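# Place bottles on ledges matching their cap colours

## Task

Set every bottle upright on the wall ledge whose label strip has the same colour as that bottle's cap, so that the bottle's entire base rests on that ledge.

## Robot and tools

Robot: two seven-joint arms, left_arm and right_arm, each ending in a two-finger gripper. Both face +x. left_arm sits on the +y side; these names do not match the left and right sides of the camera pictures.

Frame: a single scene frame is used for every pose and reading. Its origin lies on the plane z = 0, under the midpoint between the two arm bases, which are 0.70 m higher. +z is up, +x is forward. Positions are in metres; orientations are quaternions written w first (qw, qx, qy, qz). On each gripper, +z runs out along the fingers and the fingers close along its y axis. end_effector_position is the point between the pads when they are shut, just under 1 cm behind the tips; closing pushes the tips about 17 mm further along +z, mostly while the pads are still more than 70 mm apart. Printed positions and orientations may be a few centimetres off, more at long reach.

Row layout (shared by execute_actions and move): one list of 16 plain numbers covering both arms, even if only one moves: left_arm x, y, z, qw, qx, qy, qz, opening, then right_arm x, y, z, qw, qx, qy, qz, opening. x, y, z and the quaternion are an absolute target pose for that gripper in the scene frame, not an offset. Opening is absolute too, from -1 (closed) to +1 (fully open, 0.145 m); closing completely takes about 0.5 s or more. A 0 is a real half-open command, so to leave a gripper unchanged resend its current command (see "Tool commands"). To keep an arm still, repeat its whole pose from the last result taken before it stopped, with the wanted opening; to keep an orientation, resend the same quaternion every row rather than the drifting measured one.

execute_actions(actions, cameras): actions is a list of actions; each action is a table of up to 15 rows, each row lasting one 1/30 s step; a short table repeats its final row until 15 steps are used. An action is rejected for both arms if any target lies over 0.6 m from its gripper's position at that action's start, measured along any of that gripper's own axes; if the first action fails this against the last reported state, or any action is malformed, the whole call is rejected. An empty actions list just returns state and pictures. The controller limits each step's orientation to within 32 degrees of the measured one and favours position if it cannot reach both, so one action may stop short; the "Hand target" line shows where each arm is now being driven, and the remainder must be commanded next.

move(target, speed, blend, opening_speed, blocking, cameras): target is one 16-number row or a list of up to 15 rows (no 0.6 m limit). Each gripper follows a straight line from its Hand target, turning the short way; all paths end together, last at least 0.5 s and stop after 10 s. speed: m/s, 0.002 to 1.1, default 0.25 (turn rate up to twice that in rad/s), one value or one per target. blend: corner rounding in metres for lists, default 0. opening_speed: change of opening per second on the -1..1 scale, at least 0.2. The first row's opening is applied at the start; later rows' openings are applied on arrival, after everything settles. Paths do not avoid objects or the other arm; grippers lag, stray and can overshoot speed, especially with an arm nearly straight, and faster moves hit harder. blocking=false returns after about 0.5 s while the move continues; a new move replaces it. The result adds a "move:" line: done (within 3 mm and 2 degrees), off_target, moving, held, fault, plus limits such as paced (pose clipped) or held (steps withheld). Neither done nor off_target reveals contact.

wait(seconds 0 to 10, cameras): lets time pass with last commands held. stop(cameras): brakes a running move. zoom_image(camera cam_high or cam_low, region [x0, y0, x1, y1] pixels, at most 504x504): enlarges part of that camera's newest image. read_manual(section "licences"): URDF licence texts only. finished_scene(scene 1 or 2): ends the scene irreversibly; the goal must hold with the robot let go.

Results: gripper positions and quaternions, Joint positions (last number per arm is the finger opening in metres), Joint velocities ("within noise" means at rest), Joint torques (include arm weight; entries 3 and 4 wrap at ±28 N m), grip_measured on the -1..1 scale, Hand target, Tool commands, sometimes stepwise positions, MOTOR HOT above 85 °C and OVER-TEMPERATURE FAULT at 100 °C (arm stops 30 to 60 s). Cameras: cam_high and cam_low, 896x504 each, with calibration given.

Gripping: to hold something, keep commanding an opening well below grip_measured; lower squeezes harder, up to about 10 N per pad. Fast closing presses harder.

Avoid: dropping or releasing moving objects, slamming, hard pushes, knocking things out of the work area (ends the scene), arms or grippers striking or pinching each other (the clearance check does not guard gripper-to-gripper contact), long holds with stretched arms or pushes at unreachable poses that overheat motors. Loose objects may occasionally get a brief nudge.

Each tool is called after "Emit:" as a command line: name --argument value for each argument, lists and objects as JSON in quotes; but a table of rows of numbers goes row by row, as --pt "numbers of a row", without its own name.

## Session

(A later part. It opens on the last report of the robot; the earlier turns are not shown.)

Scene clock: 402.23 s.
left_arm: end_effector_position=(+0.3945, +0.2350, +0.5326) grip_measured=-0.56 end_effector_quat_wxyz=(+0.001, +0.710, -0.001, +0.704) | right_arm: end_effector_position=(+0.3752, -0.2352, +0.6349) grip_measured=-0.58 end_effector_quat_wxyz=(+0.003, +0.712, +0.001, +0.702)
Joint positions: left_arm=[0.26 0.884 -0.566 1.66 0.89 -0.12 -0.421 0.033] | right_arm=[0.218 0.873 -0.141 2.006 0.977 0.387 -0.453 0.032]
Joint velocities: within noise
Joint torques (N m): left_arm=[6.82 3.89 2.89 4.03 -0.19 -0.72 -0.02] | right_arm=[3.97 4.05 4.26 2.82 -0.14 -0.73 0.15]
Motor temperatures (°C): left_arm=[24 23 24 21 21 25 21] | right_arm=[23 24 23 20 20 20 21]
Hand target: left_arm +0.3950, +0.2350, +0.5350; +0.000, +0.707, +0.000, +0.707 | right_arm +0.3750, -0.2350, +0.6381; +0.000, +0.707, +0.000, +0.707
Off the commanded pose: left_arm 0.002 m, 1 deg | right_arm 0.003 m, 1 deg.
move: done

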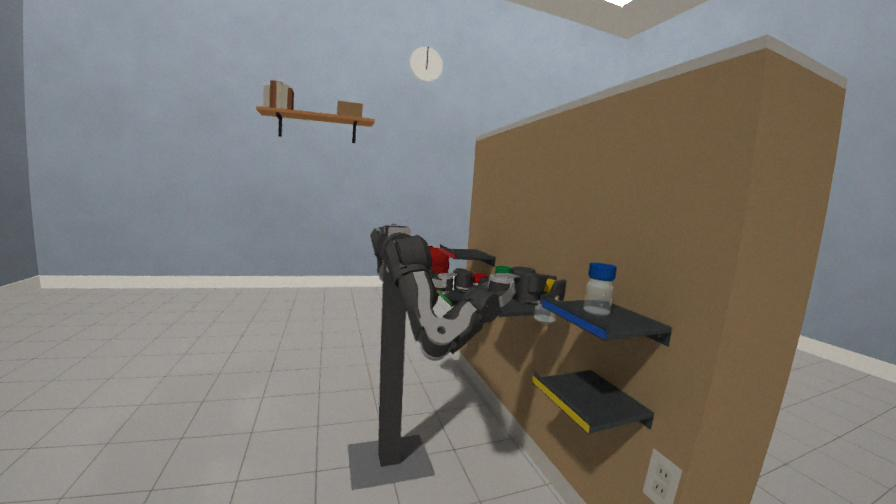

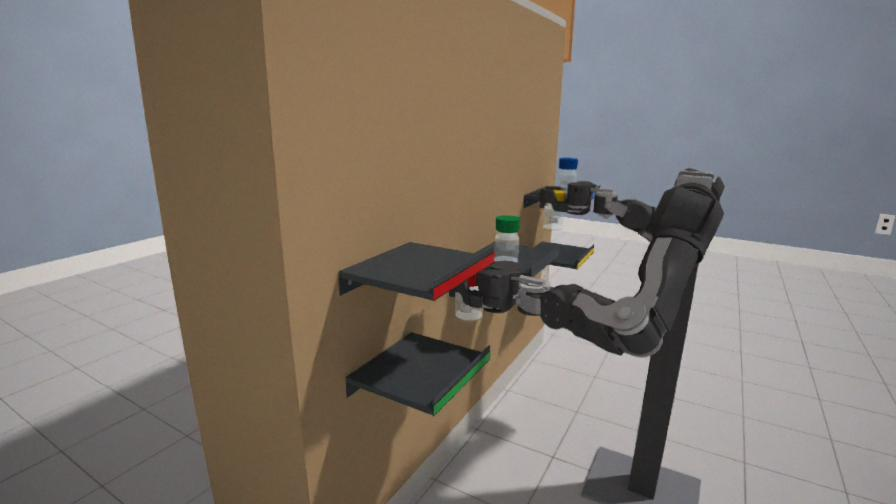

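Emit:
move --pt "0.39 0.235 0.742 0 0.7071 0 0.7071 -0.8 0.385 -0.235 0.54 0 0.7071 0 0.7071 -0.95" --pt "0.397 0.39 0.742 0 0.7071 0 0.7071 -0.8 0.398 -0.39 0.54 0 0.7071 0 0.7071 -0.95" --speed 0.15

Emit:
zoom_image --camera "cam_high" --region '[430, 220, 690, 430]'

Emit:
zoom_image --camera "cam_low" --region '[330, 130, 650, 400]'

Scene clock: 417.37 s.
left_arm: end_effector_position=(+0.3963, +0.3922, +0.7409) grip_measured=-0.56 end_effector_quat_wxyz=(-0.003, +0.710, +0.003, +0.704) | right_arm: end_effector_position=(+0.3972, -0.3913, +0.5359) grip_measured=-0.58 end_effector_quat_wxyz=(+0.002, +0.713, -0.001, +0.701)
Joint positions: left_arm=[0.744 1.33 -0.306 1.384 1.291 0.409 0.112 0.033] | right_arm=[0.222 0.941 -0.136 1.128 0.954 -0.129 0.274 0.032]
Joint velocities: within noise
Joint torques (N m): left_arm=[6.69 5.02 3.17 1.88 0.13 -0.84 0.22] | right_arm=[5 6.82 4.22 3.18 0.37 -0.73 0.17]
Motor temperatures (°C): left_arm=[25 23 24 22 21 25 21] | right_arm=[23 24 24 20 20 21 21]
Hand target: left_arm +0.3970, +0.3900, +0.7419; +0.000, +0.707, +0.000, +0.707 | right_arm +0.3980, -0.3900, +0.5399; +0.000, +0.707, +0.000, +0.707
Off the commanded pose: left_arm 0.003 m, 1 deg | right_arm 0.004 m, 1 deg.
move: off_target (right_arm)

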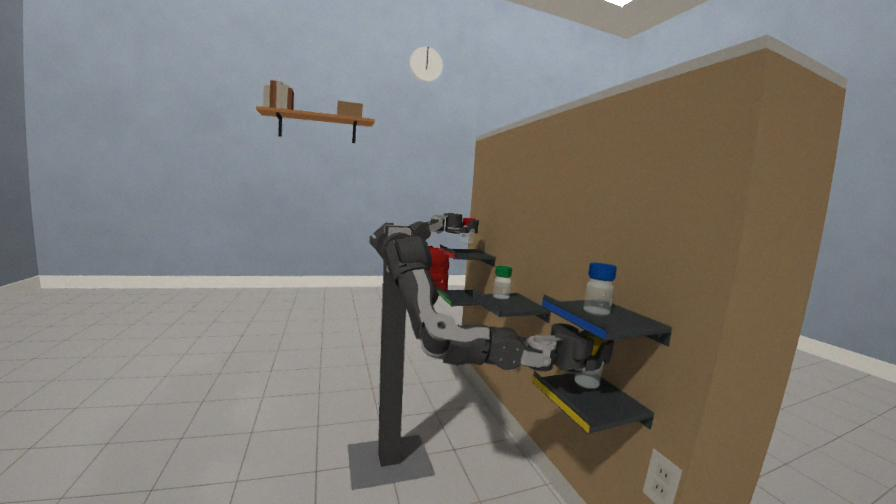

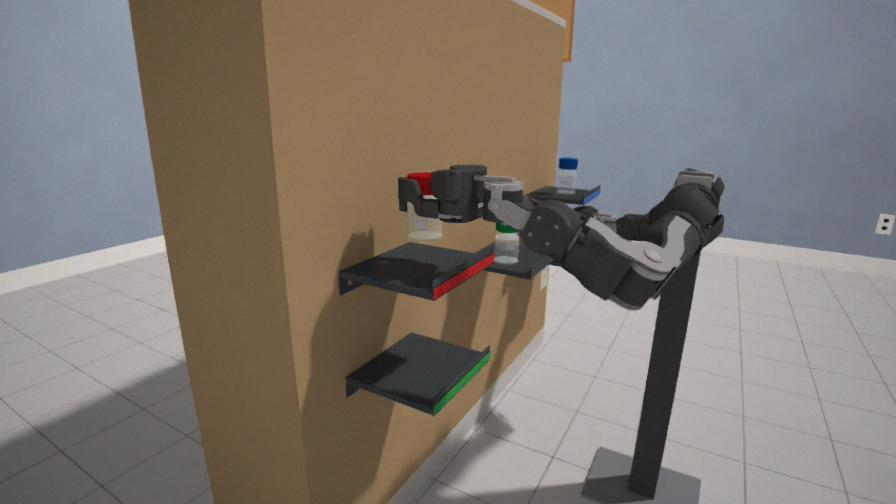

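Scaled by 1.938 from the camera's 896x504 image, which has a finer 1280x720 frame.

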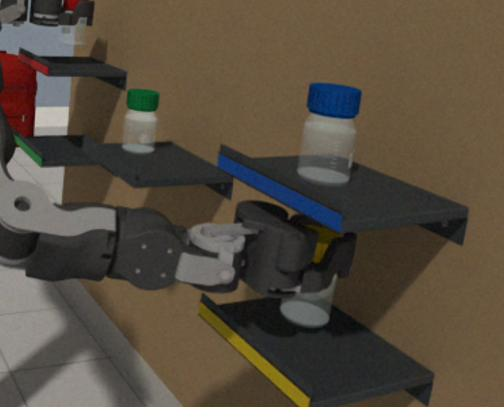

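Scaled by 1.575 from the camera's 896x504 image, which has a finer 1280x720 frame.

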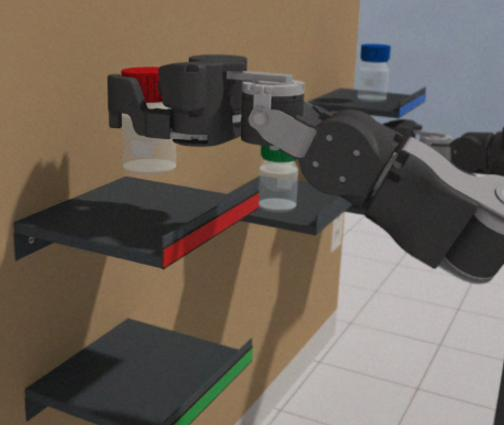

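Emit:
move --pt "0.397 0.395 0.716 0 0.7071 0 0.7071 -0.8 0.397 -0.395 0.519 0 0.7071 0 0.7071 -0.95" --speed 0.07 --cameras '[]'

Emit:
move --pt "0.397 0.395 0.709 0 0.7071 0 0.7071 -0.8 0.397 -0.395 0.513 0 0.7071 0 0.7071 -0.95" --speed 0.04

Emit:
zoom_image --camera "cam_high" --region '[430, 220, 690, 430]'

Emit:
zoom_image --camera "cam_low" --region '[330, 130, 550, 320]'

Scene clock: 430.43 s.
left_arm: end_effector_position=(+0.3977, +0.3945, +0.7123) grip_measured=-0.56 end_effector_quat_wxyz=(+0.000, +0.712, +0.001, +0.702) | right_arm: end_effector_position=(+0.3961, -0.3963, +0.5159) grip_measured=-0.58 end_effector_quat_wxyz=(+0.002, +0.712, -0.002, +0.702)
Joint positions: left_arm=[0.597 1.338 -0.279 1.379 1.309 0.294 0.127 0.033] | right_arm=[0.244 0.888 -0.137 1.024 0.914 -0.189 0.338 0.032]
Joint velocities: within noise
Joint torques (N m): left_arm=[6.26 7.37 4.16 1.36 0.26 -0.92 0.22] | right_arm=[5.26 6.82 3.52 2.85 0.34 -0.7 0.15]
Motor temperatures (°C): left_arm=[25 23 25 21 21 26 21] | right_arm=[23 25 24 20 20 21 21]
Hand target: left_arm +0.3970, +0.3950, +0.7160; +0.000, +0.707, +0.000, +0.707 | right_arm +0.3969, -0.3951, +0.5190; +0.000, +0.707, +0.000, +0.707
Off the commanded pose: left_arm 0.004 m, 1 deg | right_arm 0.003 m, 1 deg.
move: off_target (left_arm)
No camera images: "cameras" was empty.

Scene clock: 431.20 s.
left_arm: end_effector_position=(+0.3977, +0.3948, +0.7052) grip_measured=-0.56 end_effector_quat_wxyz=(+0.000, +0.712, +0.001, +0.702) | right_arm: end_effector_position=(+0.3969, -0.3965, +0.5156) grip_measured=-0.58 end_effector_quat_wxyz=(+0.002, +0.706, -0.002, +0.709)
Joint positions: left_arm=[0.563 1.34 -0.276 1.379 1.315 0.263 0.127 0.033] | right_arm=[0.255 0.875 -0.137 1.001 0.908 -0.215 0.351 0.032]
Joint velocities: within noise
Joint torques (N m): left_arm=[5.84 7.77 4.27 1.81 0.28 -0.95 0.18] | right_arm=[4.47 6.29 2.24 2.11 0.22 -0.46 0.11]
Motor temperatures (°C): left_arm=[25 23 25 21 21 26 21] | right_arm=[23 25 24 20 20 21 21]
Hand target: left_arm +0.3970, +0.3951, +0.7090; +0.000, +0.707, +0.000, +0.707 | right_arm +0.3970, -0.3950, +0.5130; +0.000, +0.707, +0.000, +0.707
Off the commanded pose: left_arm 0.004 m, 1 deg | right_arm 0.003 m, 0 deg.
move: off_target (left_arm)

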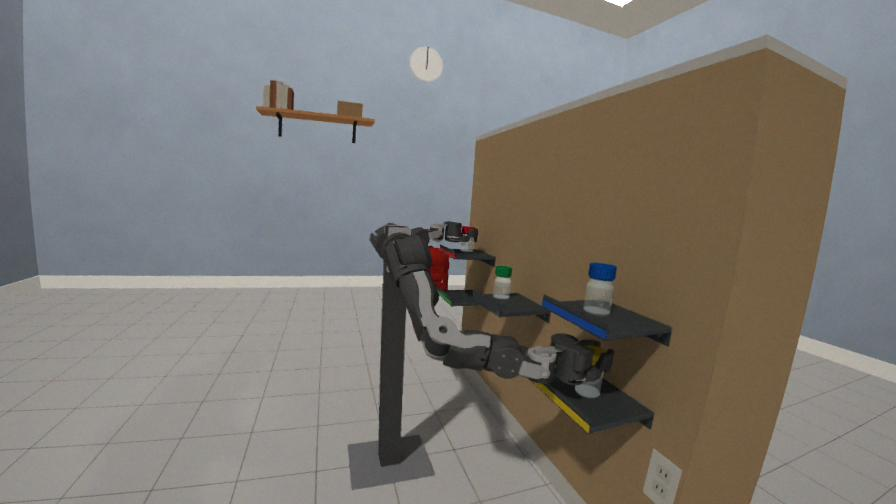

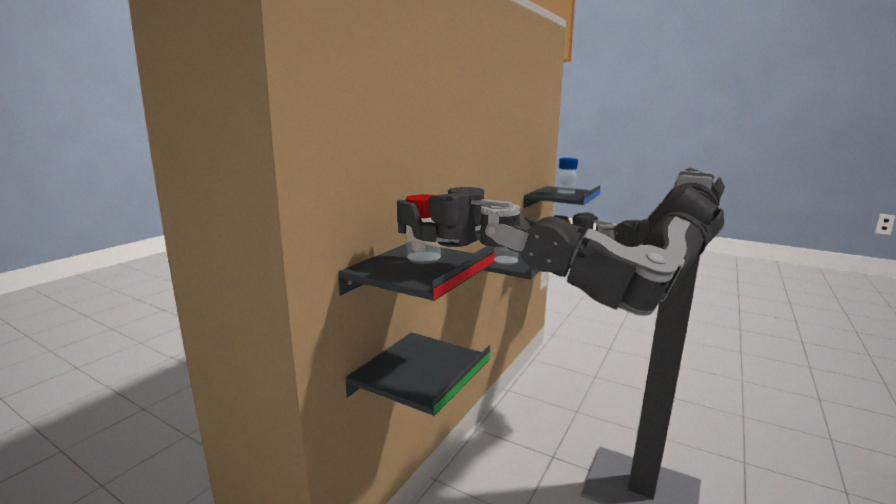

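Scaled by 1.938 from the camera's 896x504 image, which has a finer 1280x720 frame.

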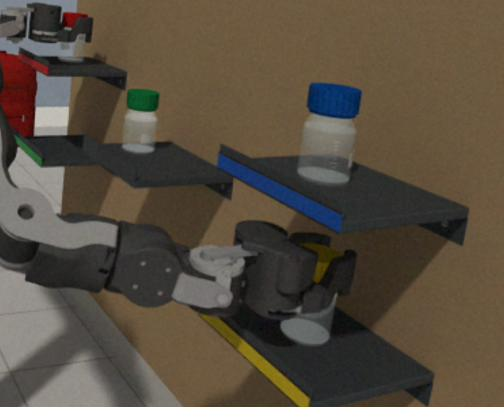

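Scaled by 2.291 from the camera's 896x504 image, which has a finer 1280x720 frame.

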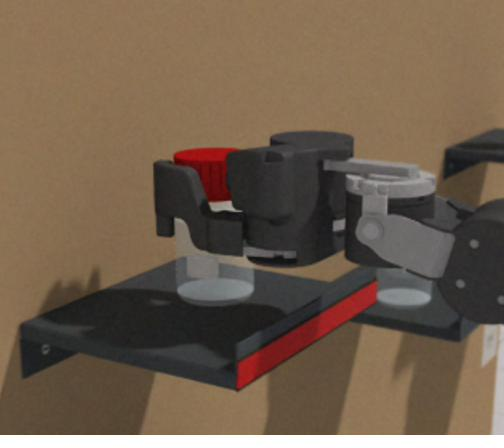

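Emit:
move --pt "0.397 0.395 0.702 0 0.7071 0 0.7071 -0.8 0.397 -0.395 0.515 0 0.7071 0 0.7071 0.2" --speed 0.04 --opening_speed 0.9 --cameras '[]'

Scene clock: 437.93 s.
left_arm: end_effector_position=(+0.3975, +0.3952, +0.7007) grip_measured=-0.56 end_effector_quat_wxyz=(+0.000, +0.709, +0.001, +0.705) | right_arm: end_effector_position=(+0.3972, -0.3956, +0.5163) grip_measured=+0.20 end_effector_quat_wxyz=(+0.001, +0.705, -0.001, +0.709)
Joint positions: left_arm=[0.533 1.343 -0.273 1.38 1.322 0.228 0.127 0.033] | right_arm=[0.255 0.875 -0.137 1.005 0.908 -0.214 0.351 0.09]
Joint velocities: within noise
Joint torques (N m): left_arm=[5.34 7.74 3.79 2 0.27 -0.82 0.13] | right_arm=[4.05 7.45 2.78 3.18 0.33 -0.28 -0.04]
Motor temperatures (°C): left_arm=[24 24 25 21 21 26 21] | right_arm=[23 25 24 20 20 21 21]
Hand target: left_arm +0.3970, +0.3950, +0.7020; +0.000, +0.707, +0.000, +0.707 | right_arm +0.3970, -0.3950, +0.5151; +0.000, +0.707, +0.000, +0.707
Off the commanded pose: left_arm 0.001 m, 0 deg | right_arm 0.001 m, 0 deg.
move: done
No camera images: "cameras" was empty.

Emit:
move --pt "0.397 0.395 0.701 0 0.7071 0 0.7071 0.2 0.397 -0.395 0.515 0 0.7071 0 0.7071 0.2" --pt "0.29 0.395 0.705 0 0.7071 0 0.7071 0.2 0.28 -0.39 0.52 0 0.7071 0 0.7071 0.2" --speed 0.1 --opening_speed 0.9

Emit:
zoom_image --camera "cam_high" --region '[430, 220, 690, 430]'

Emit:
zoom_image --camera "cam_low" --region '[330, 130, 650, 410]'

Scene clock: 453.13 s.
left_arm: end_effector_position=(+0.2898, +0.3961, +0.7075) grip_measured=+0.20 end_effector_quat_wxyz=(-0.003, +0.704, +0.001, +0.710) | right_arm: end_effector_position=(+0.2797, -0.3902, +0.5176) grip_measured=+0.20 end_effector_quat_wxyz=(+0.001, +0.710, -0.001, +0.704)
Joint positions: left_arm=[1.549 1.972 -1.512 1.789 1.587 0.027 0.177 0.09] | right_arm=[-0.621 0.905 0.408 1.51 1.034 -0.307 0.309 0.09]
Joint velocities: within noise
Joint torques (N m): left_arm=[2.2 0.25 2.44 0.31 0.22 -0.51 0.21] | right_arm=[1.36 6.26 4.62 2.65 0.36 -0.54 0.16]
Motor temperatures (°C): left_arm=[24 25 26 21 21 26 21] | right_arm=[23 25 24 20 20 21 21]
Hand target: left_arm +0.2900, +0.3951, +0.7050; +0.000, +0.707, +0.000, +0.707 | right_arm +0.2800, -0.3899, +0.5200; +0.000, +0.707, +0.000, +0.707
Off the commanded pose: left_arm 0.003 m, 1 deg | right_arm 0.002 m, 1 deg.
joint read past its limit (left arm) — joint 5 (forearm roll), upper limit.
joint sent to its limit (left arm) — joint 5 (forearm roll), upper limit. The joint targets still meet the commanded pose.
move: done

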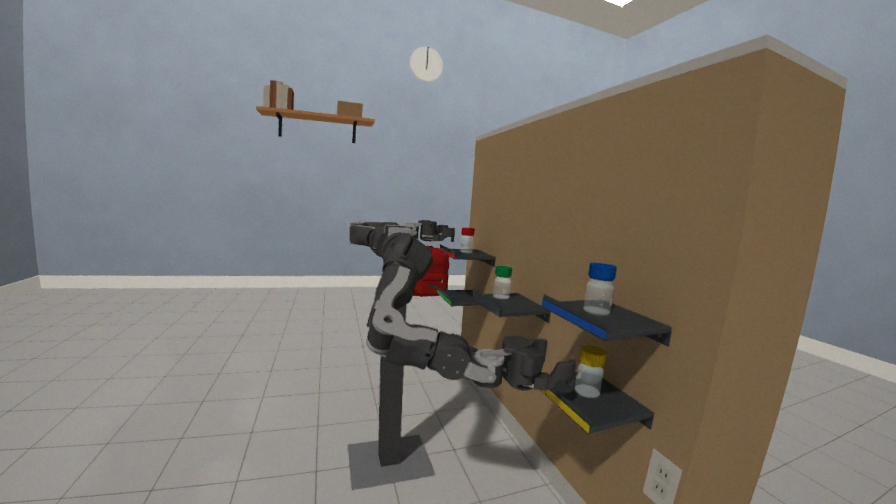

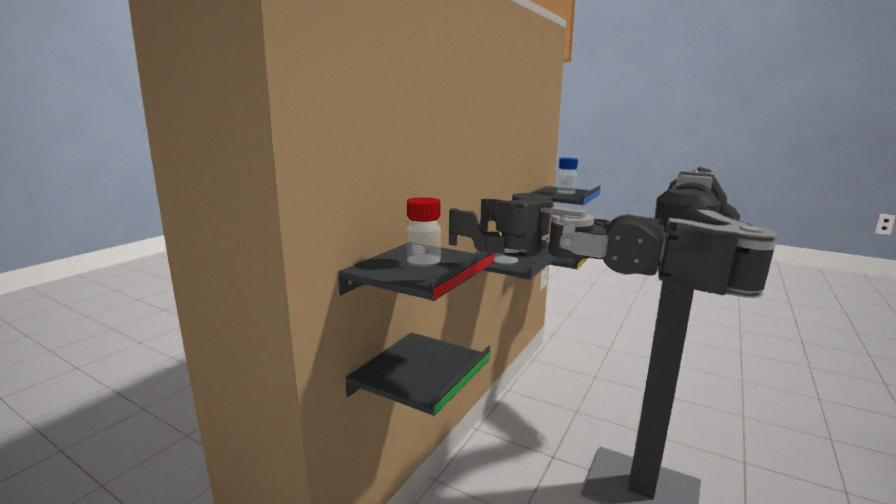

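Scaled by 1.938 from the camera's 896x504 image, which has a finer 1280x720 frame.

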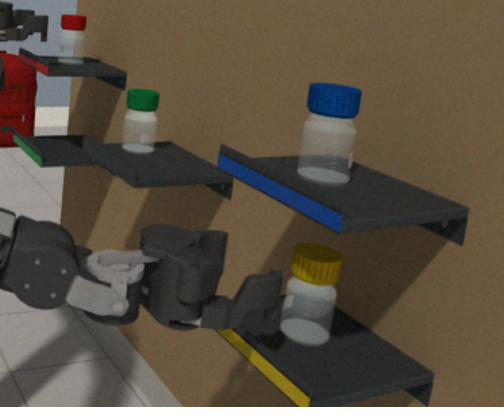

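Scaled by 1.575 from the camera's 896x504 image, which has a finer 1280x720 frame.

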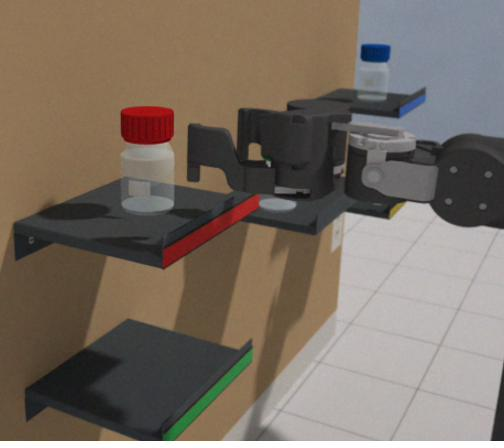

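Emit:
move --pt "0.25 0.28 0.65 0 0.7071 0 0.7071 0.25 0.24 -0.36 0.50 0 0.7071 0 0.7071 0.2" --pt "0.25 0.22 0.42 0 0.7071 0 0.7071 0.25 0.24 -0.28 0.42 0 0.7071 0 0.7071 0.2" --pt "0.32 0.22 0.39 0 0.7071 0 0.7071 0.25 0.24 -0.28 0.42 0 0.7071 0 0.7071 0.2" --speed 0.2 --cameras '[]'

Emit:
move --pt "0.355 0.225 0.44 0 0.7071 0 0.7071 0.25 0.24 -0.28 0.42 0 0.7071 0 0.7071 0.2" --pt "0.355 0.235 0.63 0 0.7071 0 0.7071 0.25 0.24 -0.28 0.42 0 0.7071 0 0.7071 0.2" --pt "0.285 0.15 0.62 0.1228 0.6964 -0.1228 0.6964 0.25 0.24 -0.28 0.42 0 0.7071 0 0.7071 0.2" --speed 0.18

Emit:
zoom_image --camera "cam_high" --region '[430, 220, 610, 350]'

Emit:
zoom_image --camera "cam_low" --region '[330, 130, 650, 410]'

Scene clock: 489.50 s.
left_arm: end_effector_position=(+0.3208, +0.2200, +0.3915) grip_measured=+0.25 end_effector_quat_wxyz=(-0.001, +0.706, +0.002, +0.708) | right_arm: end_effector_position=(+0.2401, -0.2791, +0.4200) grip_measured=+0.20 end_effector_quat_wxyz=(-0.002, +0.708, +0.001, +0.706)
Joint positions: left_arm=[0.205 0.777 -1.11 1.277 0.755 -0.785 -0.617 0.094] | right_arm=[-0.57 0.451 0.142 1.539 0.537 -0.529 0.17 0.09]
Joint velocities: within noise
Joint torques (N m): left_arm=[4.52 3.73 1.22 2.17 -0.08 -0.61 0.23] | right_arm=[0.33 3.1 2.25 3.04 0.14 -0.55 -0.07]
Motor temperatures (°C): left_arm=[23 22 25 21 21 25 21] | right_arm=[21 25 24 20 20 21 21]
Hand target: left_arm +0.3200, +0.2200, +0.3900; +0.000, +0.707, +0.000, +0.707 | right_arm +0.2400, -0.2801, +0.4200; +0.000, +0.707, +0.000, +0.707
Off the commanded pose: left_arm 0.002 m, 0 deg | right_arm 0.001 m, 0 deg.
move: done
No camera images: "cameras" was empty.

Scene clock: 492.37 s.
left_arm: end_effector_position=(+0.2856, +0.1501, +0.6214) grip_measured=+0.25 end_effector_quat_wxyz=(+0.122, +0.695, -0.122, +0.698) | right_arm: end_effector_position=(+0.2401, -0.2791, +0.4200) grip_measured=+0.20 end_effector_quat_wxyz=(-0.002, +0.708, +0.001, +0.706)
Joint positions: left_arm=[0.482 1.486 -0.986 2.386 1.138 -0.282 -0.59 0.094] | right_arm=[-0.57 0.451 0.142 1.539 0.536 -0.529 0.17 0.09]
Joint velocities: within noise
Joint torques (N m): left_arm=[2.84 4.47 1.59 2.3 -0.17 -0.63 0.19] | right_arm=[0.46 3.02 2.17 3.08 0.14 -0.54 -0.05]
Motor temperatures (°C): left_arm=[23 23 25 21 21 25 21] | right_arm=[21 25 24 20 20 21 21]
Hand target: left_arm +0.2850, +0.1499, +0.6200; +0.123, +0.696, -0.123, +0.696 | right_arm +0.2400, -0.2800, +0.4200; +0.000, +0.707, +0.000, +0.707
Off the commanded pose: left_arm 0.002 m, 0 deg | right_arm 0.001 m, 0 deg.
move: done

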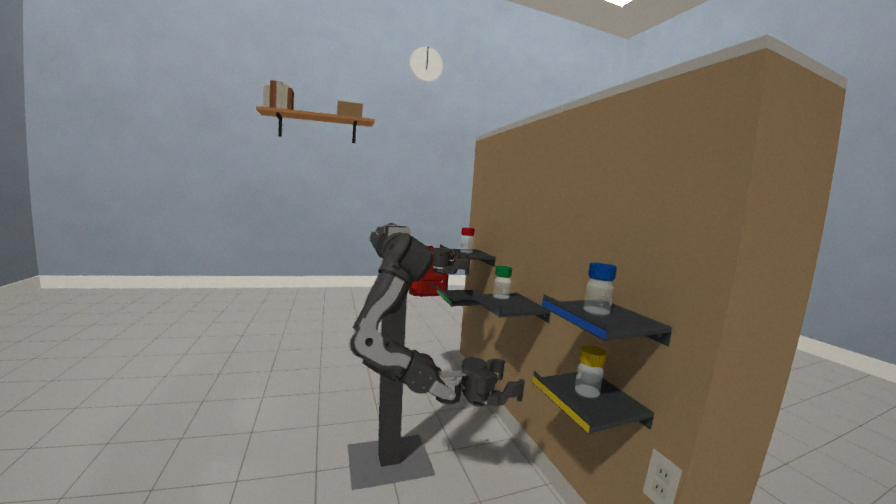

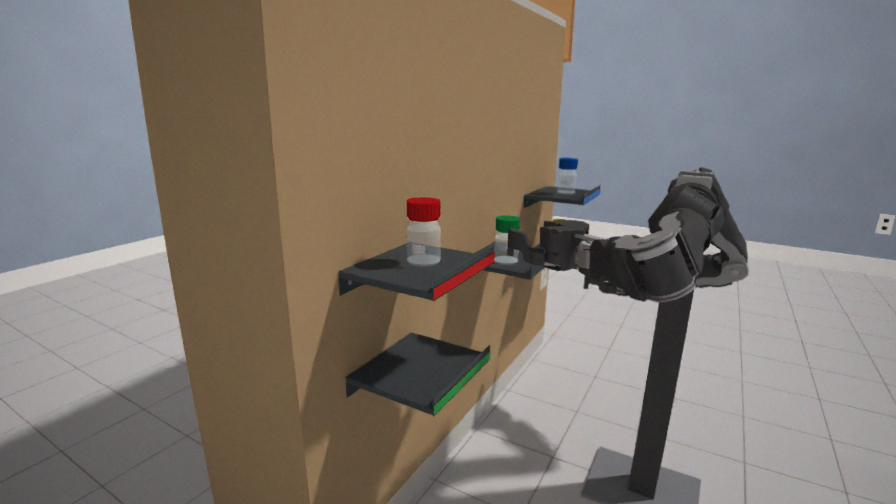

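Scaled by 2.800 from the camera's 896x504 image, which has a finer 1280x720 frame.

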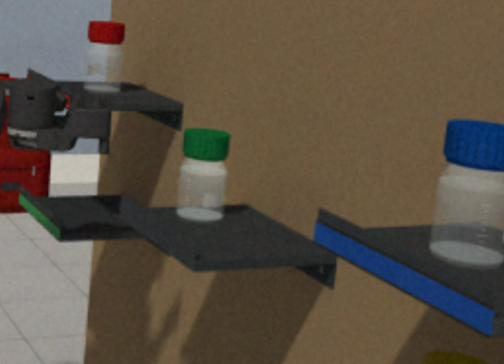

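Scaled by 1.575 from the camera's 896x504 image, which has a finer 1280x720 frame.

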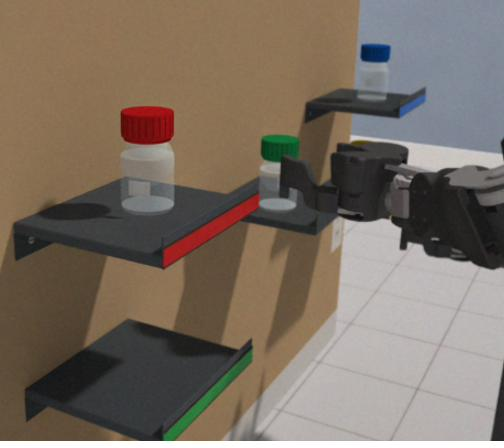

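Emit:
move --pt "0.295 0.073 0.612 0.1228 0.6964 -0.1228 0.6964 0.25 0.24 -0.28 0.42 0 0.7071 0 0.7071 0.2" --pt "0.394 0.037 0.606 0.1228 0.6964 -0.1228 0.6964 0.25 0.24 -0.28 0.42 0 0.7071 0 0.7071 0.2" --pt "0.394 0.037 0.606 0.1228 0.6964 -0.1228 0.6964 -0.9 0.24 -0.28 0.42 0 0.7071 0 0.7071 0.2" --speed 0.12 --opening_speed 0.9

Emit:
zoom_image --camera "cam_high" --region '[430, 220, 610, 350]'

Emit:
zoom_image --camera "cam_low" --region '[330, 130, 650, 410]'

Scene clock: 509.83 s.
left_arm: end_effector_position=(+0.3944, +0.0377, +0.6084) grip_measured=-0.57 end_effector_quat_wxyz=(+0.122, +0.695, -0.120, +0.699) | right_arm: end_effector_position=(+0.2401, -0.2791, +0.4200) grip_measured=+0.20 end_effector_quat_wxyz=(-0.002, +0.708, +0.001, +0.706)
Joint positions: left_arm=[0.825 0.598 -1.082 1.843 0.992 0.153 -0.699 0.032] | right_arm=[-0.57 0.451 0.142 1.539 0.536 -0.529 0.17 0.09]
Joint velocities: within noise
Joint torques (N m): left_arm=[7.5 0.65 2.14 2.81 -0.22 -0.53 0.19] | right_arm=[0.33 3.1 2.28 3.06 0.13 -0.56 -0.08]
Motor temperatures (°C): left_arm=[23 23 25 21 21 25 21] | right_arm=[21 25 24 20 20 21 21]
Hand target: left_arm +0.3939, +0.0370, +0.6060; +0.123, +0.696, -0.123, +0.696 | right_arm +0.2400, -0.2800, +0.4200; +0.000, +0.707, +0.000, +0.707
Off the commanded pose: left_arm 0.003 m, 0 deg | right_arm 0.001 m, 0 deg.
move: done

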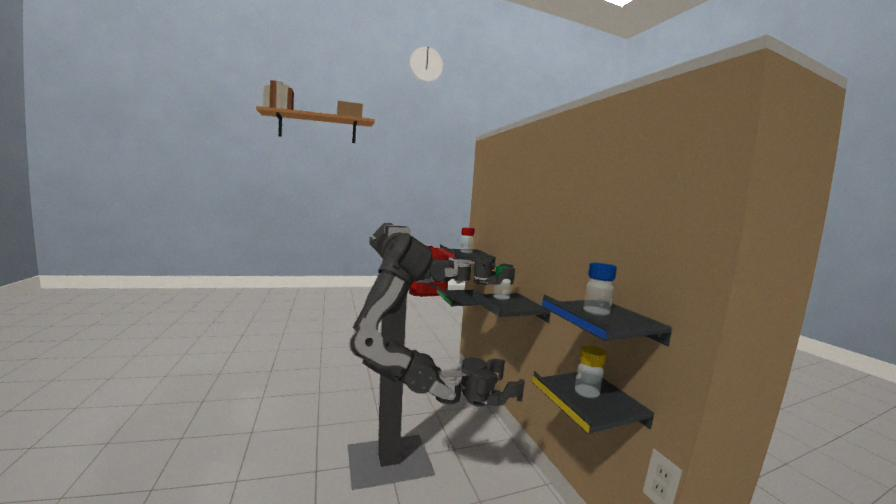

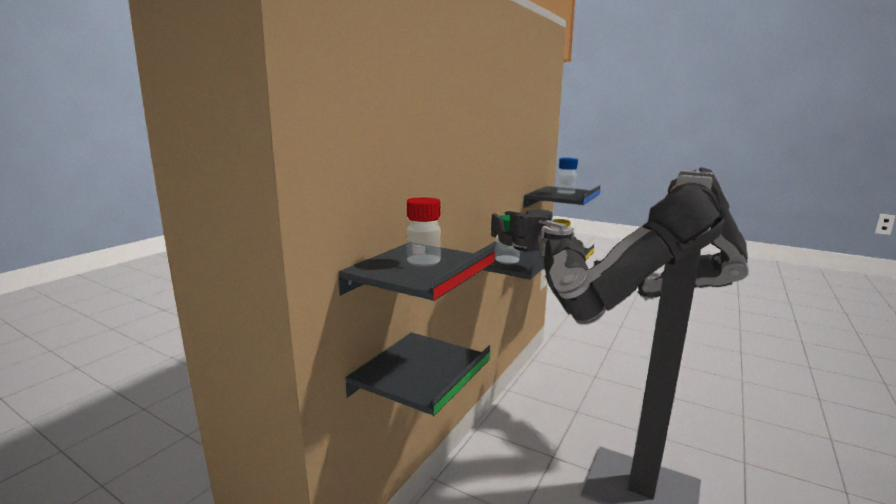

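Scaled by 2.800 from the camera's 896x504 image, which has a finer 1280x720 frame.

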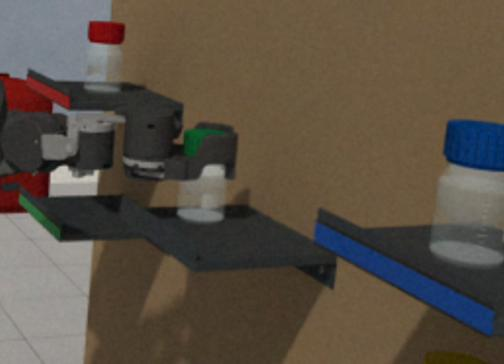

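Scaled by 1.575 from the camera's 896x504 image, which has a finer 1280x720 frame.

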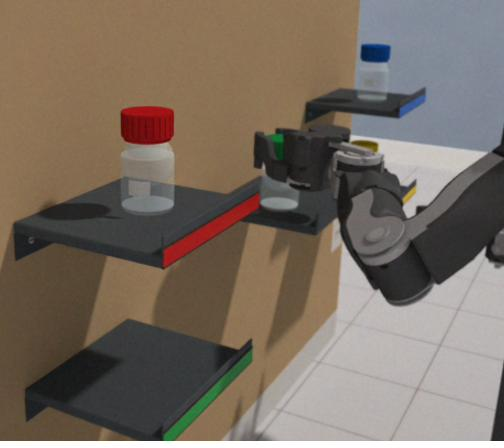

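Emit:
move --pt "0.393 0.037 0.637 0.1228 0.6964 -0.1228 0.6964 -0.9 0.24 -0.28 0.42 0 0.7071 0 0.7071 0.2" --pt "0.38 0.233 0.638 0 0.7071 0 0.7071 -0.9 0.24 -0.28 0.42 0 0.7071 0 0.7071 0.2" --pt "0.387 0.235 0.54 0 0.7071 0 0.7071 -0.9 0.24 -0.28 0.42 0 0.7071 0 0.7071 0.2" --pt "0.398 0.39 0.54 0 0.7071 0 0.7071 -0.9 0.24 -0.28 0.42 0 0.7071 0 0.7071 0.2" --speed 0.14

Emit:
zoom_image --camera "cam_low" --region '[330, 130, 650, 410]'

Scene clock: 524.20 s.
left_arm: end_effector_position=(+0.3967, +0.3917, +0.5375) grip_measured=-0.58 end_effector_quat_wxyz=(-0.004, +0.711, +0.000, +0.703) | right_arm: end_effector_position=(+0.2401, -0.2791, +0.4200) grip_measured=+0.20 end_effector_quat_wxyz=(-0.002, +0.708, +0.001, +0.706)
Joint positions: left_arm=[0.498 1.198 -0.843 1.13 1.382 -0.404 0.158 0.032] | right_arm=[-0.57 0.451 0.142 1.539 0.536 -0.529 0.17 0.09]
Joint velocities: within noise
Joint torques (N m): left_arm=[7.21 6.26 3.49 1.58 0.3 -0.76 0.19] | right_arm=[0.51 3.02 2.26 2.91 0.15 -0.57 -0.07]
Motor temperatures (°C): left_arm=[24 23 25 21 21 25 21] | right_arm=[21 24 23 20 20 21 21]
Hand target: left_arm +0.3980, +0.3899, +0.5401; +0.000, +0.707, +0.000, +0.707 | right_arm +0.2400, -0.2800, +0.4200; +0.000, +0.707, +0.000, +0.707
Off the commanded pose: left_arm 0.003 m, 1 deg | right_arm 0.001 m, 0 deg.
move: done

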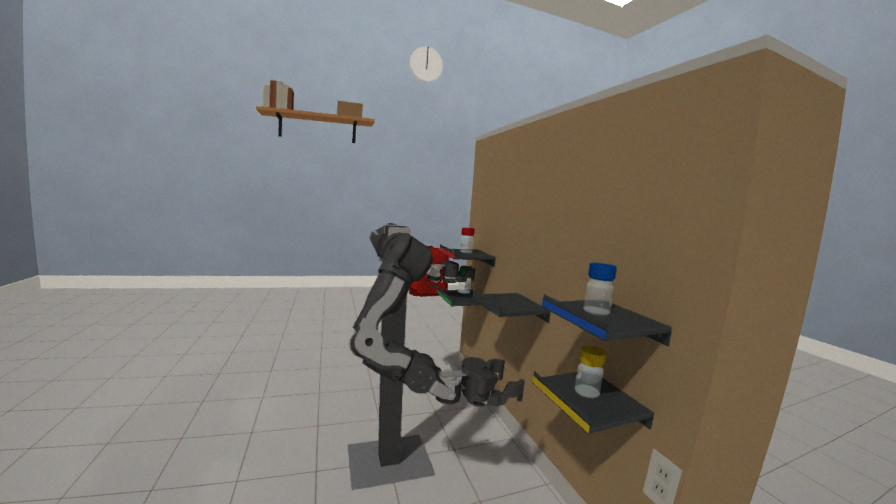

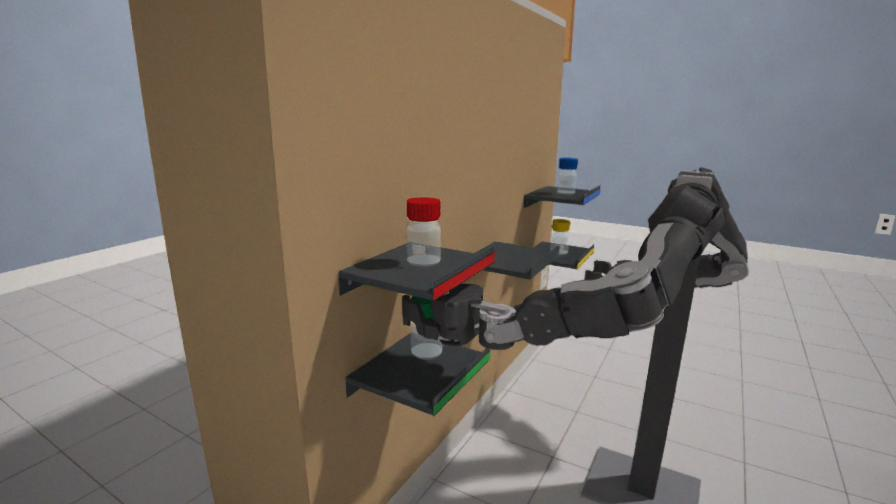

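Scaled by 1.575 from the camera's 896x504 image, which has a finer 1280x720 frame.

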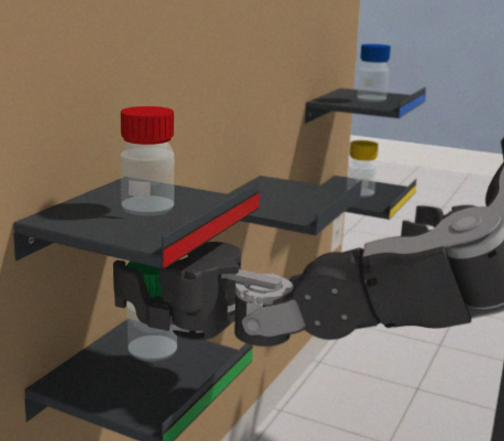

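Descend in two steps.

Emit:
move --pt "0.397 0.395 0.517 0 0.7071 0 0.7071 -0.9 0.24 -0.28 0.42 0 0.7071 0 0.7071 0.2" --speed 0.07 --cameras '[]'

Emit:
move --pt "0.397 0.395 0.510 0 0.7071 0 0.7071 -0.9 0.24 -0.28 0.42 0 0.7071 0 0.7071 0.2" --speed 0.04

Emit:
zoom_image --camera "cam_low" --region '[330, 230, 530, 420]'

Scene clock: 532.47 s.
left_arm: end_effector_position=(+0.3971, +0.3972, +0.5187) grip_measured=-0.58 end_effector_quat_wxyz=(-0.003, +0.707, +0.002, +0.707) | right_arm: end_effector_position=(+0.2401, -0.2791, +0.4200) grip_measured=+0.20 end_effector_quat_wxyz=(-0.002, +0.708, +0.001, +0.706)
Joint positions: left_arm=[0.492 1.128 -0.843 1.018 1.375 -0.452 0.219 0.032] | right_arm=[-0.57 0.451 0.142 1.539 0.536 -0.529 0.17 0.09]
Joint velocities: within noise
Joint torques (N m): left_arm=[5.95 6.08 2.43 0.99 0.21 -0.81 0.25] | right_arm=[0.36 3.13 2.18 2.95 0.13 -0.53 -0.08]
Motor temperatures (°C): left_arm=[25 23 25 21 21 26 21] | right_arm=[21 24 23 20 20 21 21]
Hand target: left_arm +0.3970, +0.3951, +0.5171; +0.000, +0.707, +0.000, +0.707 | right_arm +0.2400, -0.2800, +0.4200; +0.000, +0.707, +0.000, +0.707
Off the commanded pose: left_arm 0.003 m, 0 deg | right_arm 0.001 m, 0 deg.
move: done
No camera images: "cameras" was empty.

Scene clock: 533.17 s.
left_arm: end_effector_position=(+0.3974, +0.3983, +0.5185) grip_measured=-0.58 end_effector_quat_wxyz=(-0.004, +0.699, +0.001, +0.715) | right_arm: end_effector_position=(+0.2401, -0.2791, +0.4200) grip_measured=+0.20 end_effector_quat_wxyz=(-0.002, +0.708, +0.001, +0.706)
Joint positions: left_arm=[0.493 1.111 -0.844 0.99 1.375 -0.484 0.235 0.032] | right_arm=[-0.57 0.451 0.142 1.539 0.536 -0.529 0.17 0.09]
Joint velocities: within noise
Joint torques (N m): left_arm=[5.5 5.02 1.07 0.49 0.14 -0.32 0.15] | right_arm=[0.46 2.99 2.26 2.97 0.11 -0.53 -0.06]
Motor temperatures (°C): left_arm=[25 23 25 21 21 26 21] | right_arm=[21 24 23 20 20 21 21]
Hand target: left_arm +0.3968, +0.3949, +0.5100; +0.000, +0.707, +0.000, +0.707 | right_arm +0.2400, -0.2800, +0.4200; +0.000, +0.707, +0.000, +0.707
Off the commanded pose: left_arm 0.009 m, 1 deg | right_arm 0.001 m, 0 deg.
move: off_target (left_arm)

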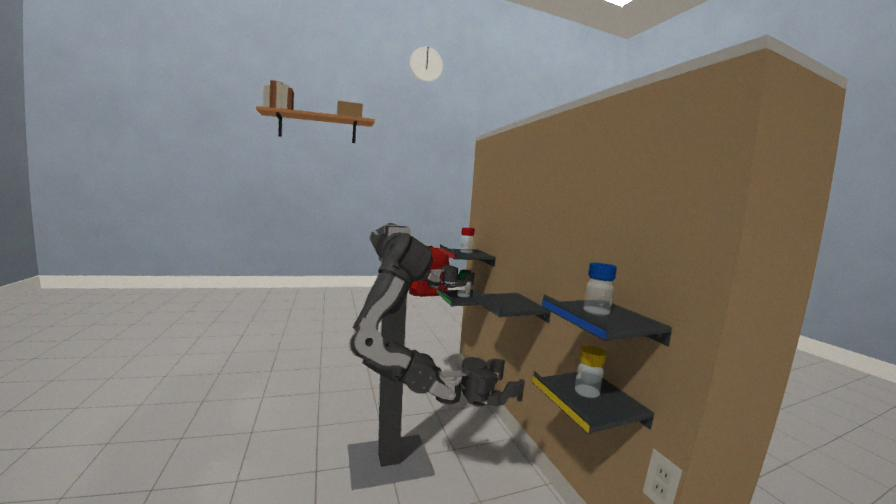

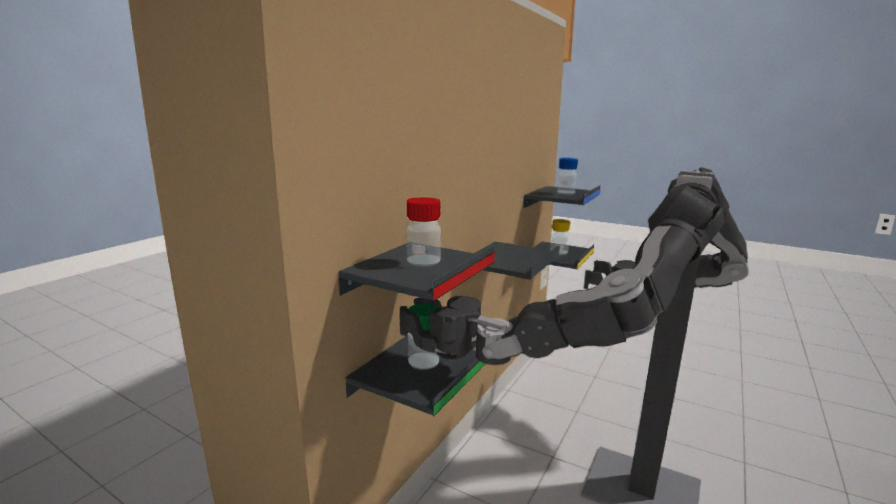

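Scaled by 2.520 from the camera's 896x504 image, which has a finer 1280x720 frame.

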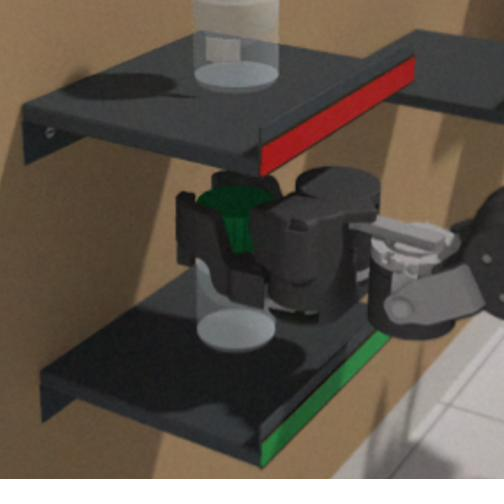

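Emit:
move --pt "0.397 0.397 0.518 0 0.7071 0 0.7071 -0.9 0.24 -0.28 0.42 0 0.7071 0 0.7071 0.2" --pt "0.397 0.397 0.518 0 0.7071 0 0.7071 0.2 0.24 -0.28 0.42 0 0.7071 0 0.7071 0.2" --pt "0.25 0.39 0.525 0 0.7071 0 0.7071 0.2 0.24 -0.28 0.42 0 0.7071 0 0.7071 0.2" --speed 0.1 --opening_speed 0.9

Emit:
zoom_image --camera "cam_low" --region '[330, 130, 650, 410]'

Emit:
zoom_image --camera "cam_high" --region '[430, 220, 690, 430]'

Scene clock: 547.60 s.
left_arm: end_effector_position=(+0.2507, +0.3917, +0.5275) grip_measured=+0.20 end_effector_quat_wxyz=(-0.030, +0.774, -0.007, +0.633) | right_arm: end_effector_position=(+0.2401, -0.2791, +0.4200) grip_measured=+0.20 end_effector_quat_wxyz=(-0.002, +0.708, +0.001, +0.706)
Joint positions: left_arm=[0.577 1.804 -1.564 1.721 1.586 -0.786 0.031 0.09] | right_arm=[-0.57 0.451 0.142 1.539 0.536 -0.529 0.17 0.09]
Joint velocities: within noise
Joint torques (N m): left_arm=[1.67 5.71 1.36 0.05 0.16 -0.68 0.15] | right_arm=[0.25 2.99 2.28 3 0.15 -0.55 -0.06]
Motor temperatures (°C): left_arm=[24 24 25 21 21 25 21] | right_arm=[21 24 23 20 20 21 21]
Hand target: left_arm +0.2503, +0.3899, +0.5252; -0.027, +0.775, -0.008, +0.631 | right_arm +0.2400, -0.2800, +0.4200; +0.000, +0.707, +0.000, +0.707
Off the commanded pose: left_arm 0.003 m, 12 deg | right_arm 0.001 m, 0 deg.
joint sent to its limit (left arm) — joint 3 (upper arm roll), lower limit; joint 5 (forearm roll), upper limit; joint 6 (wrist pitch), lower limit. The joint targets are off in orientation, not in position.
move: off_target (left_arm)

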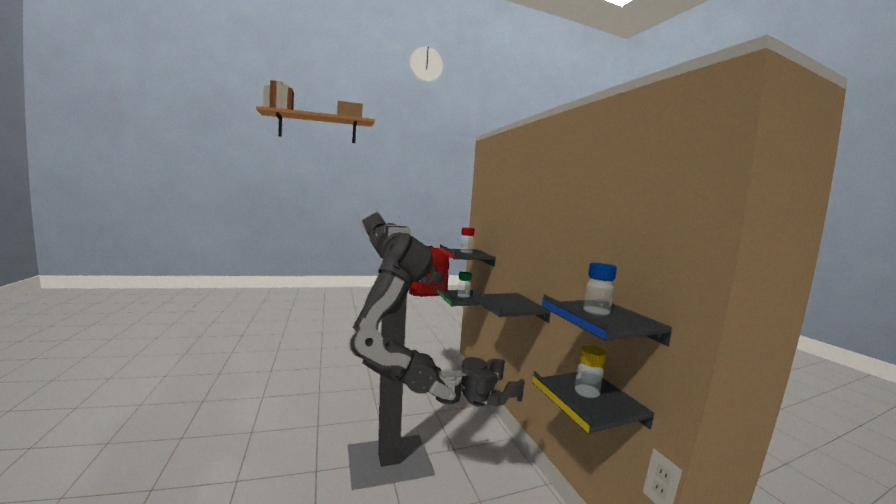

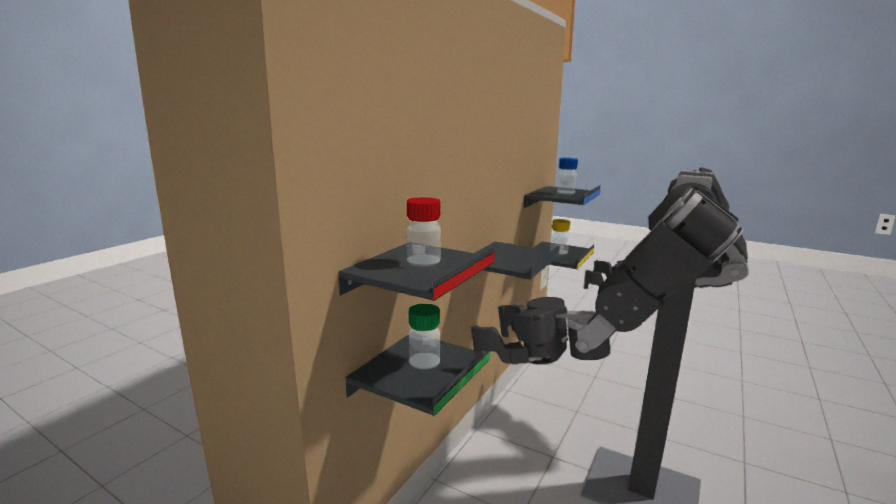

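Scaled by 1.575 from the camera's 896x504 image, which has a finer 1280x720 frame.

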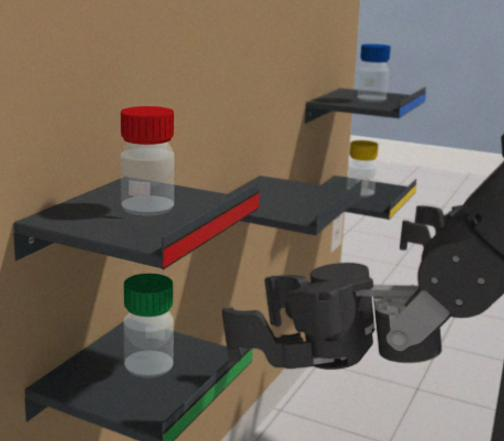

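Scaled by 1.938 from the camera's 896x504 image, which has a finer 1280x720 frame.

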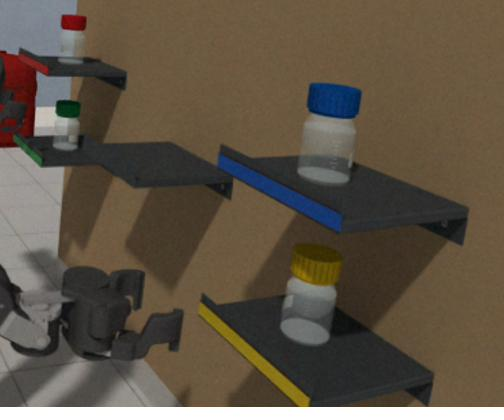

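All four bottles are standing on their matching ledges and both arms are clear.

Emit:
finished_scene --scene 2

The scene is finished: the task was done.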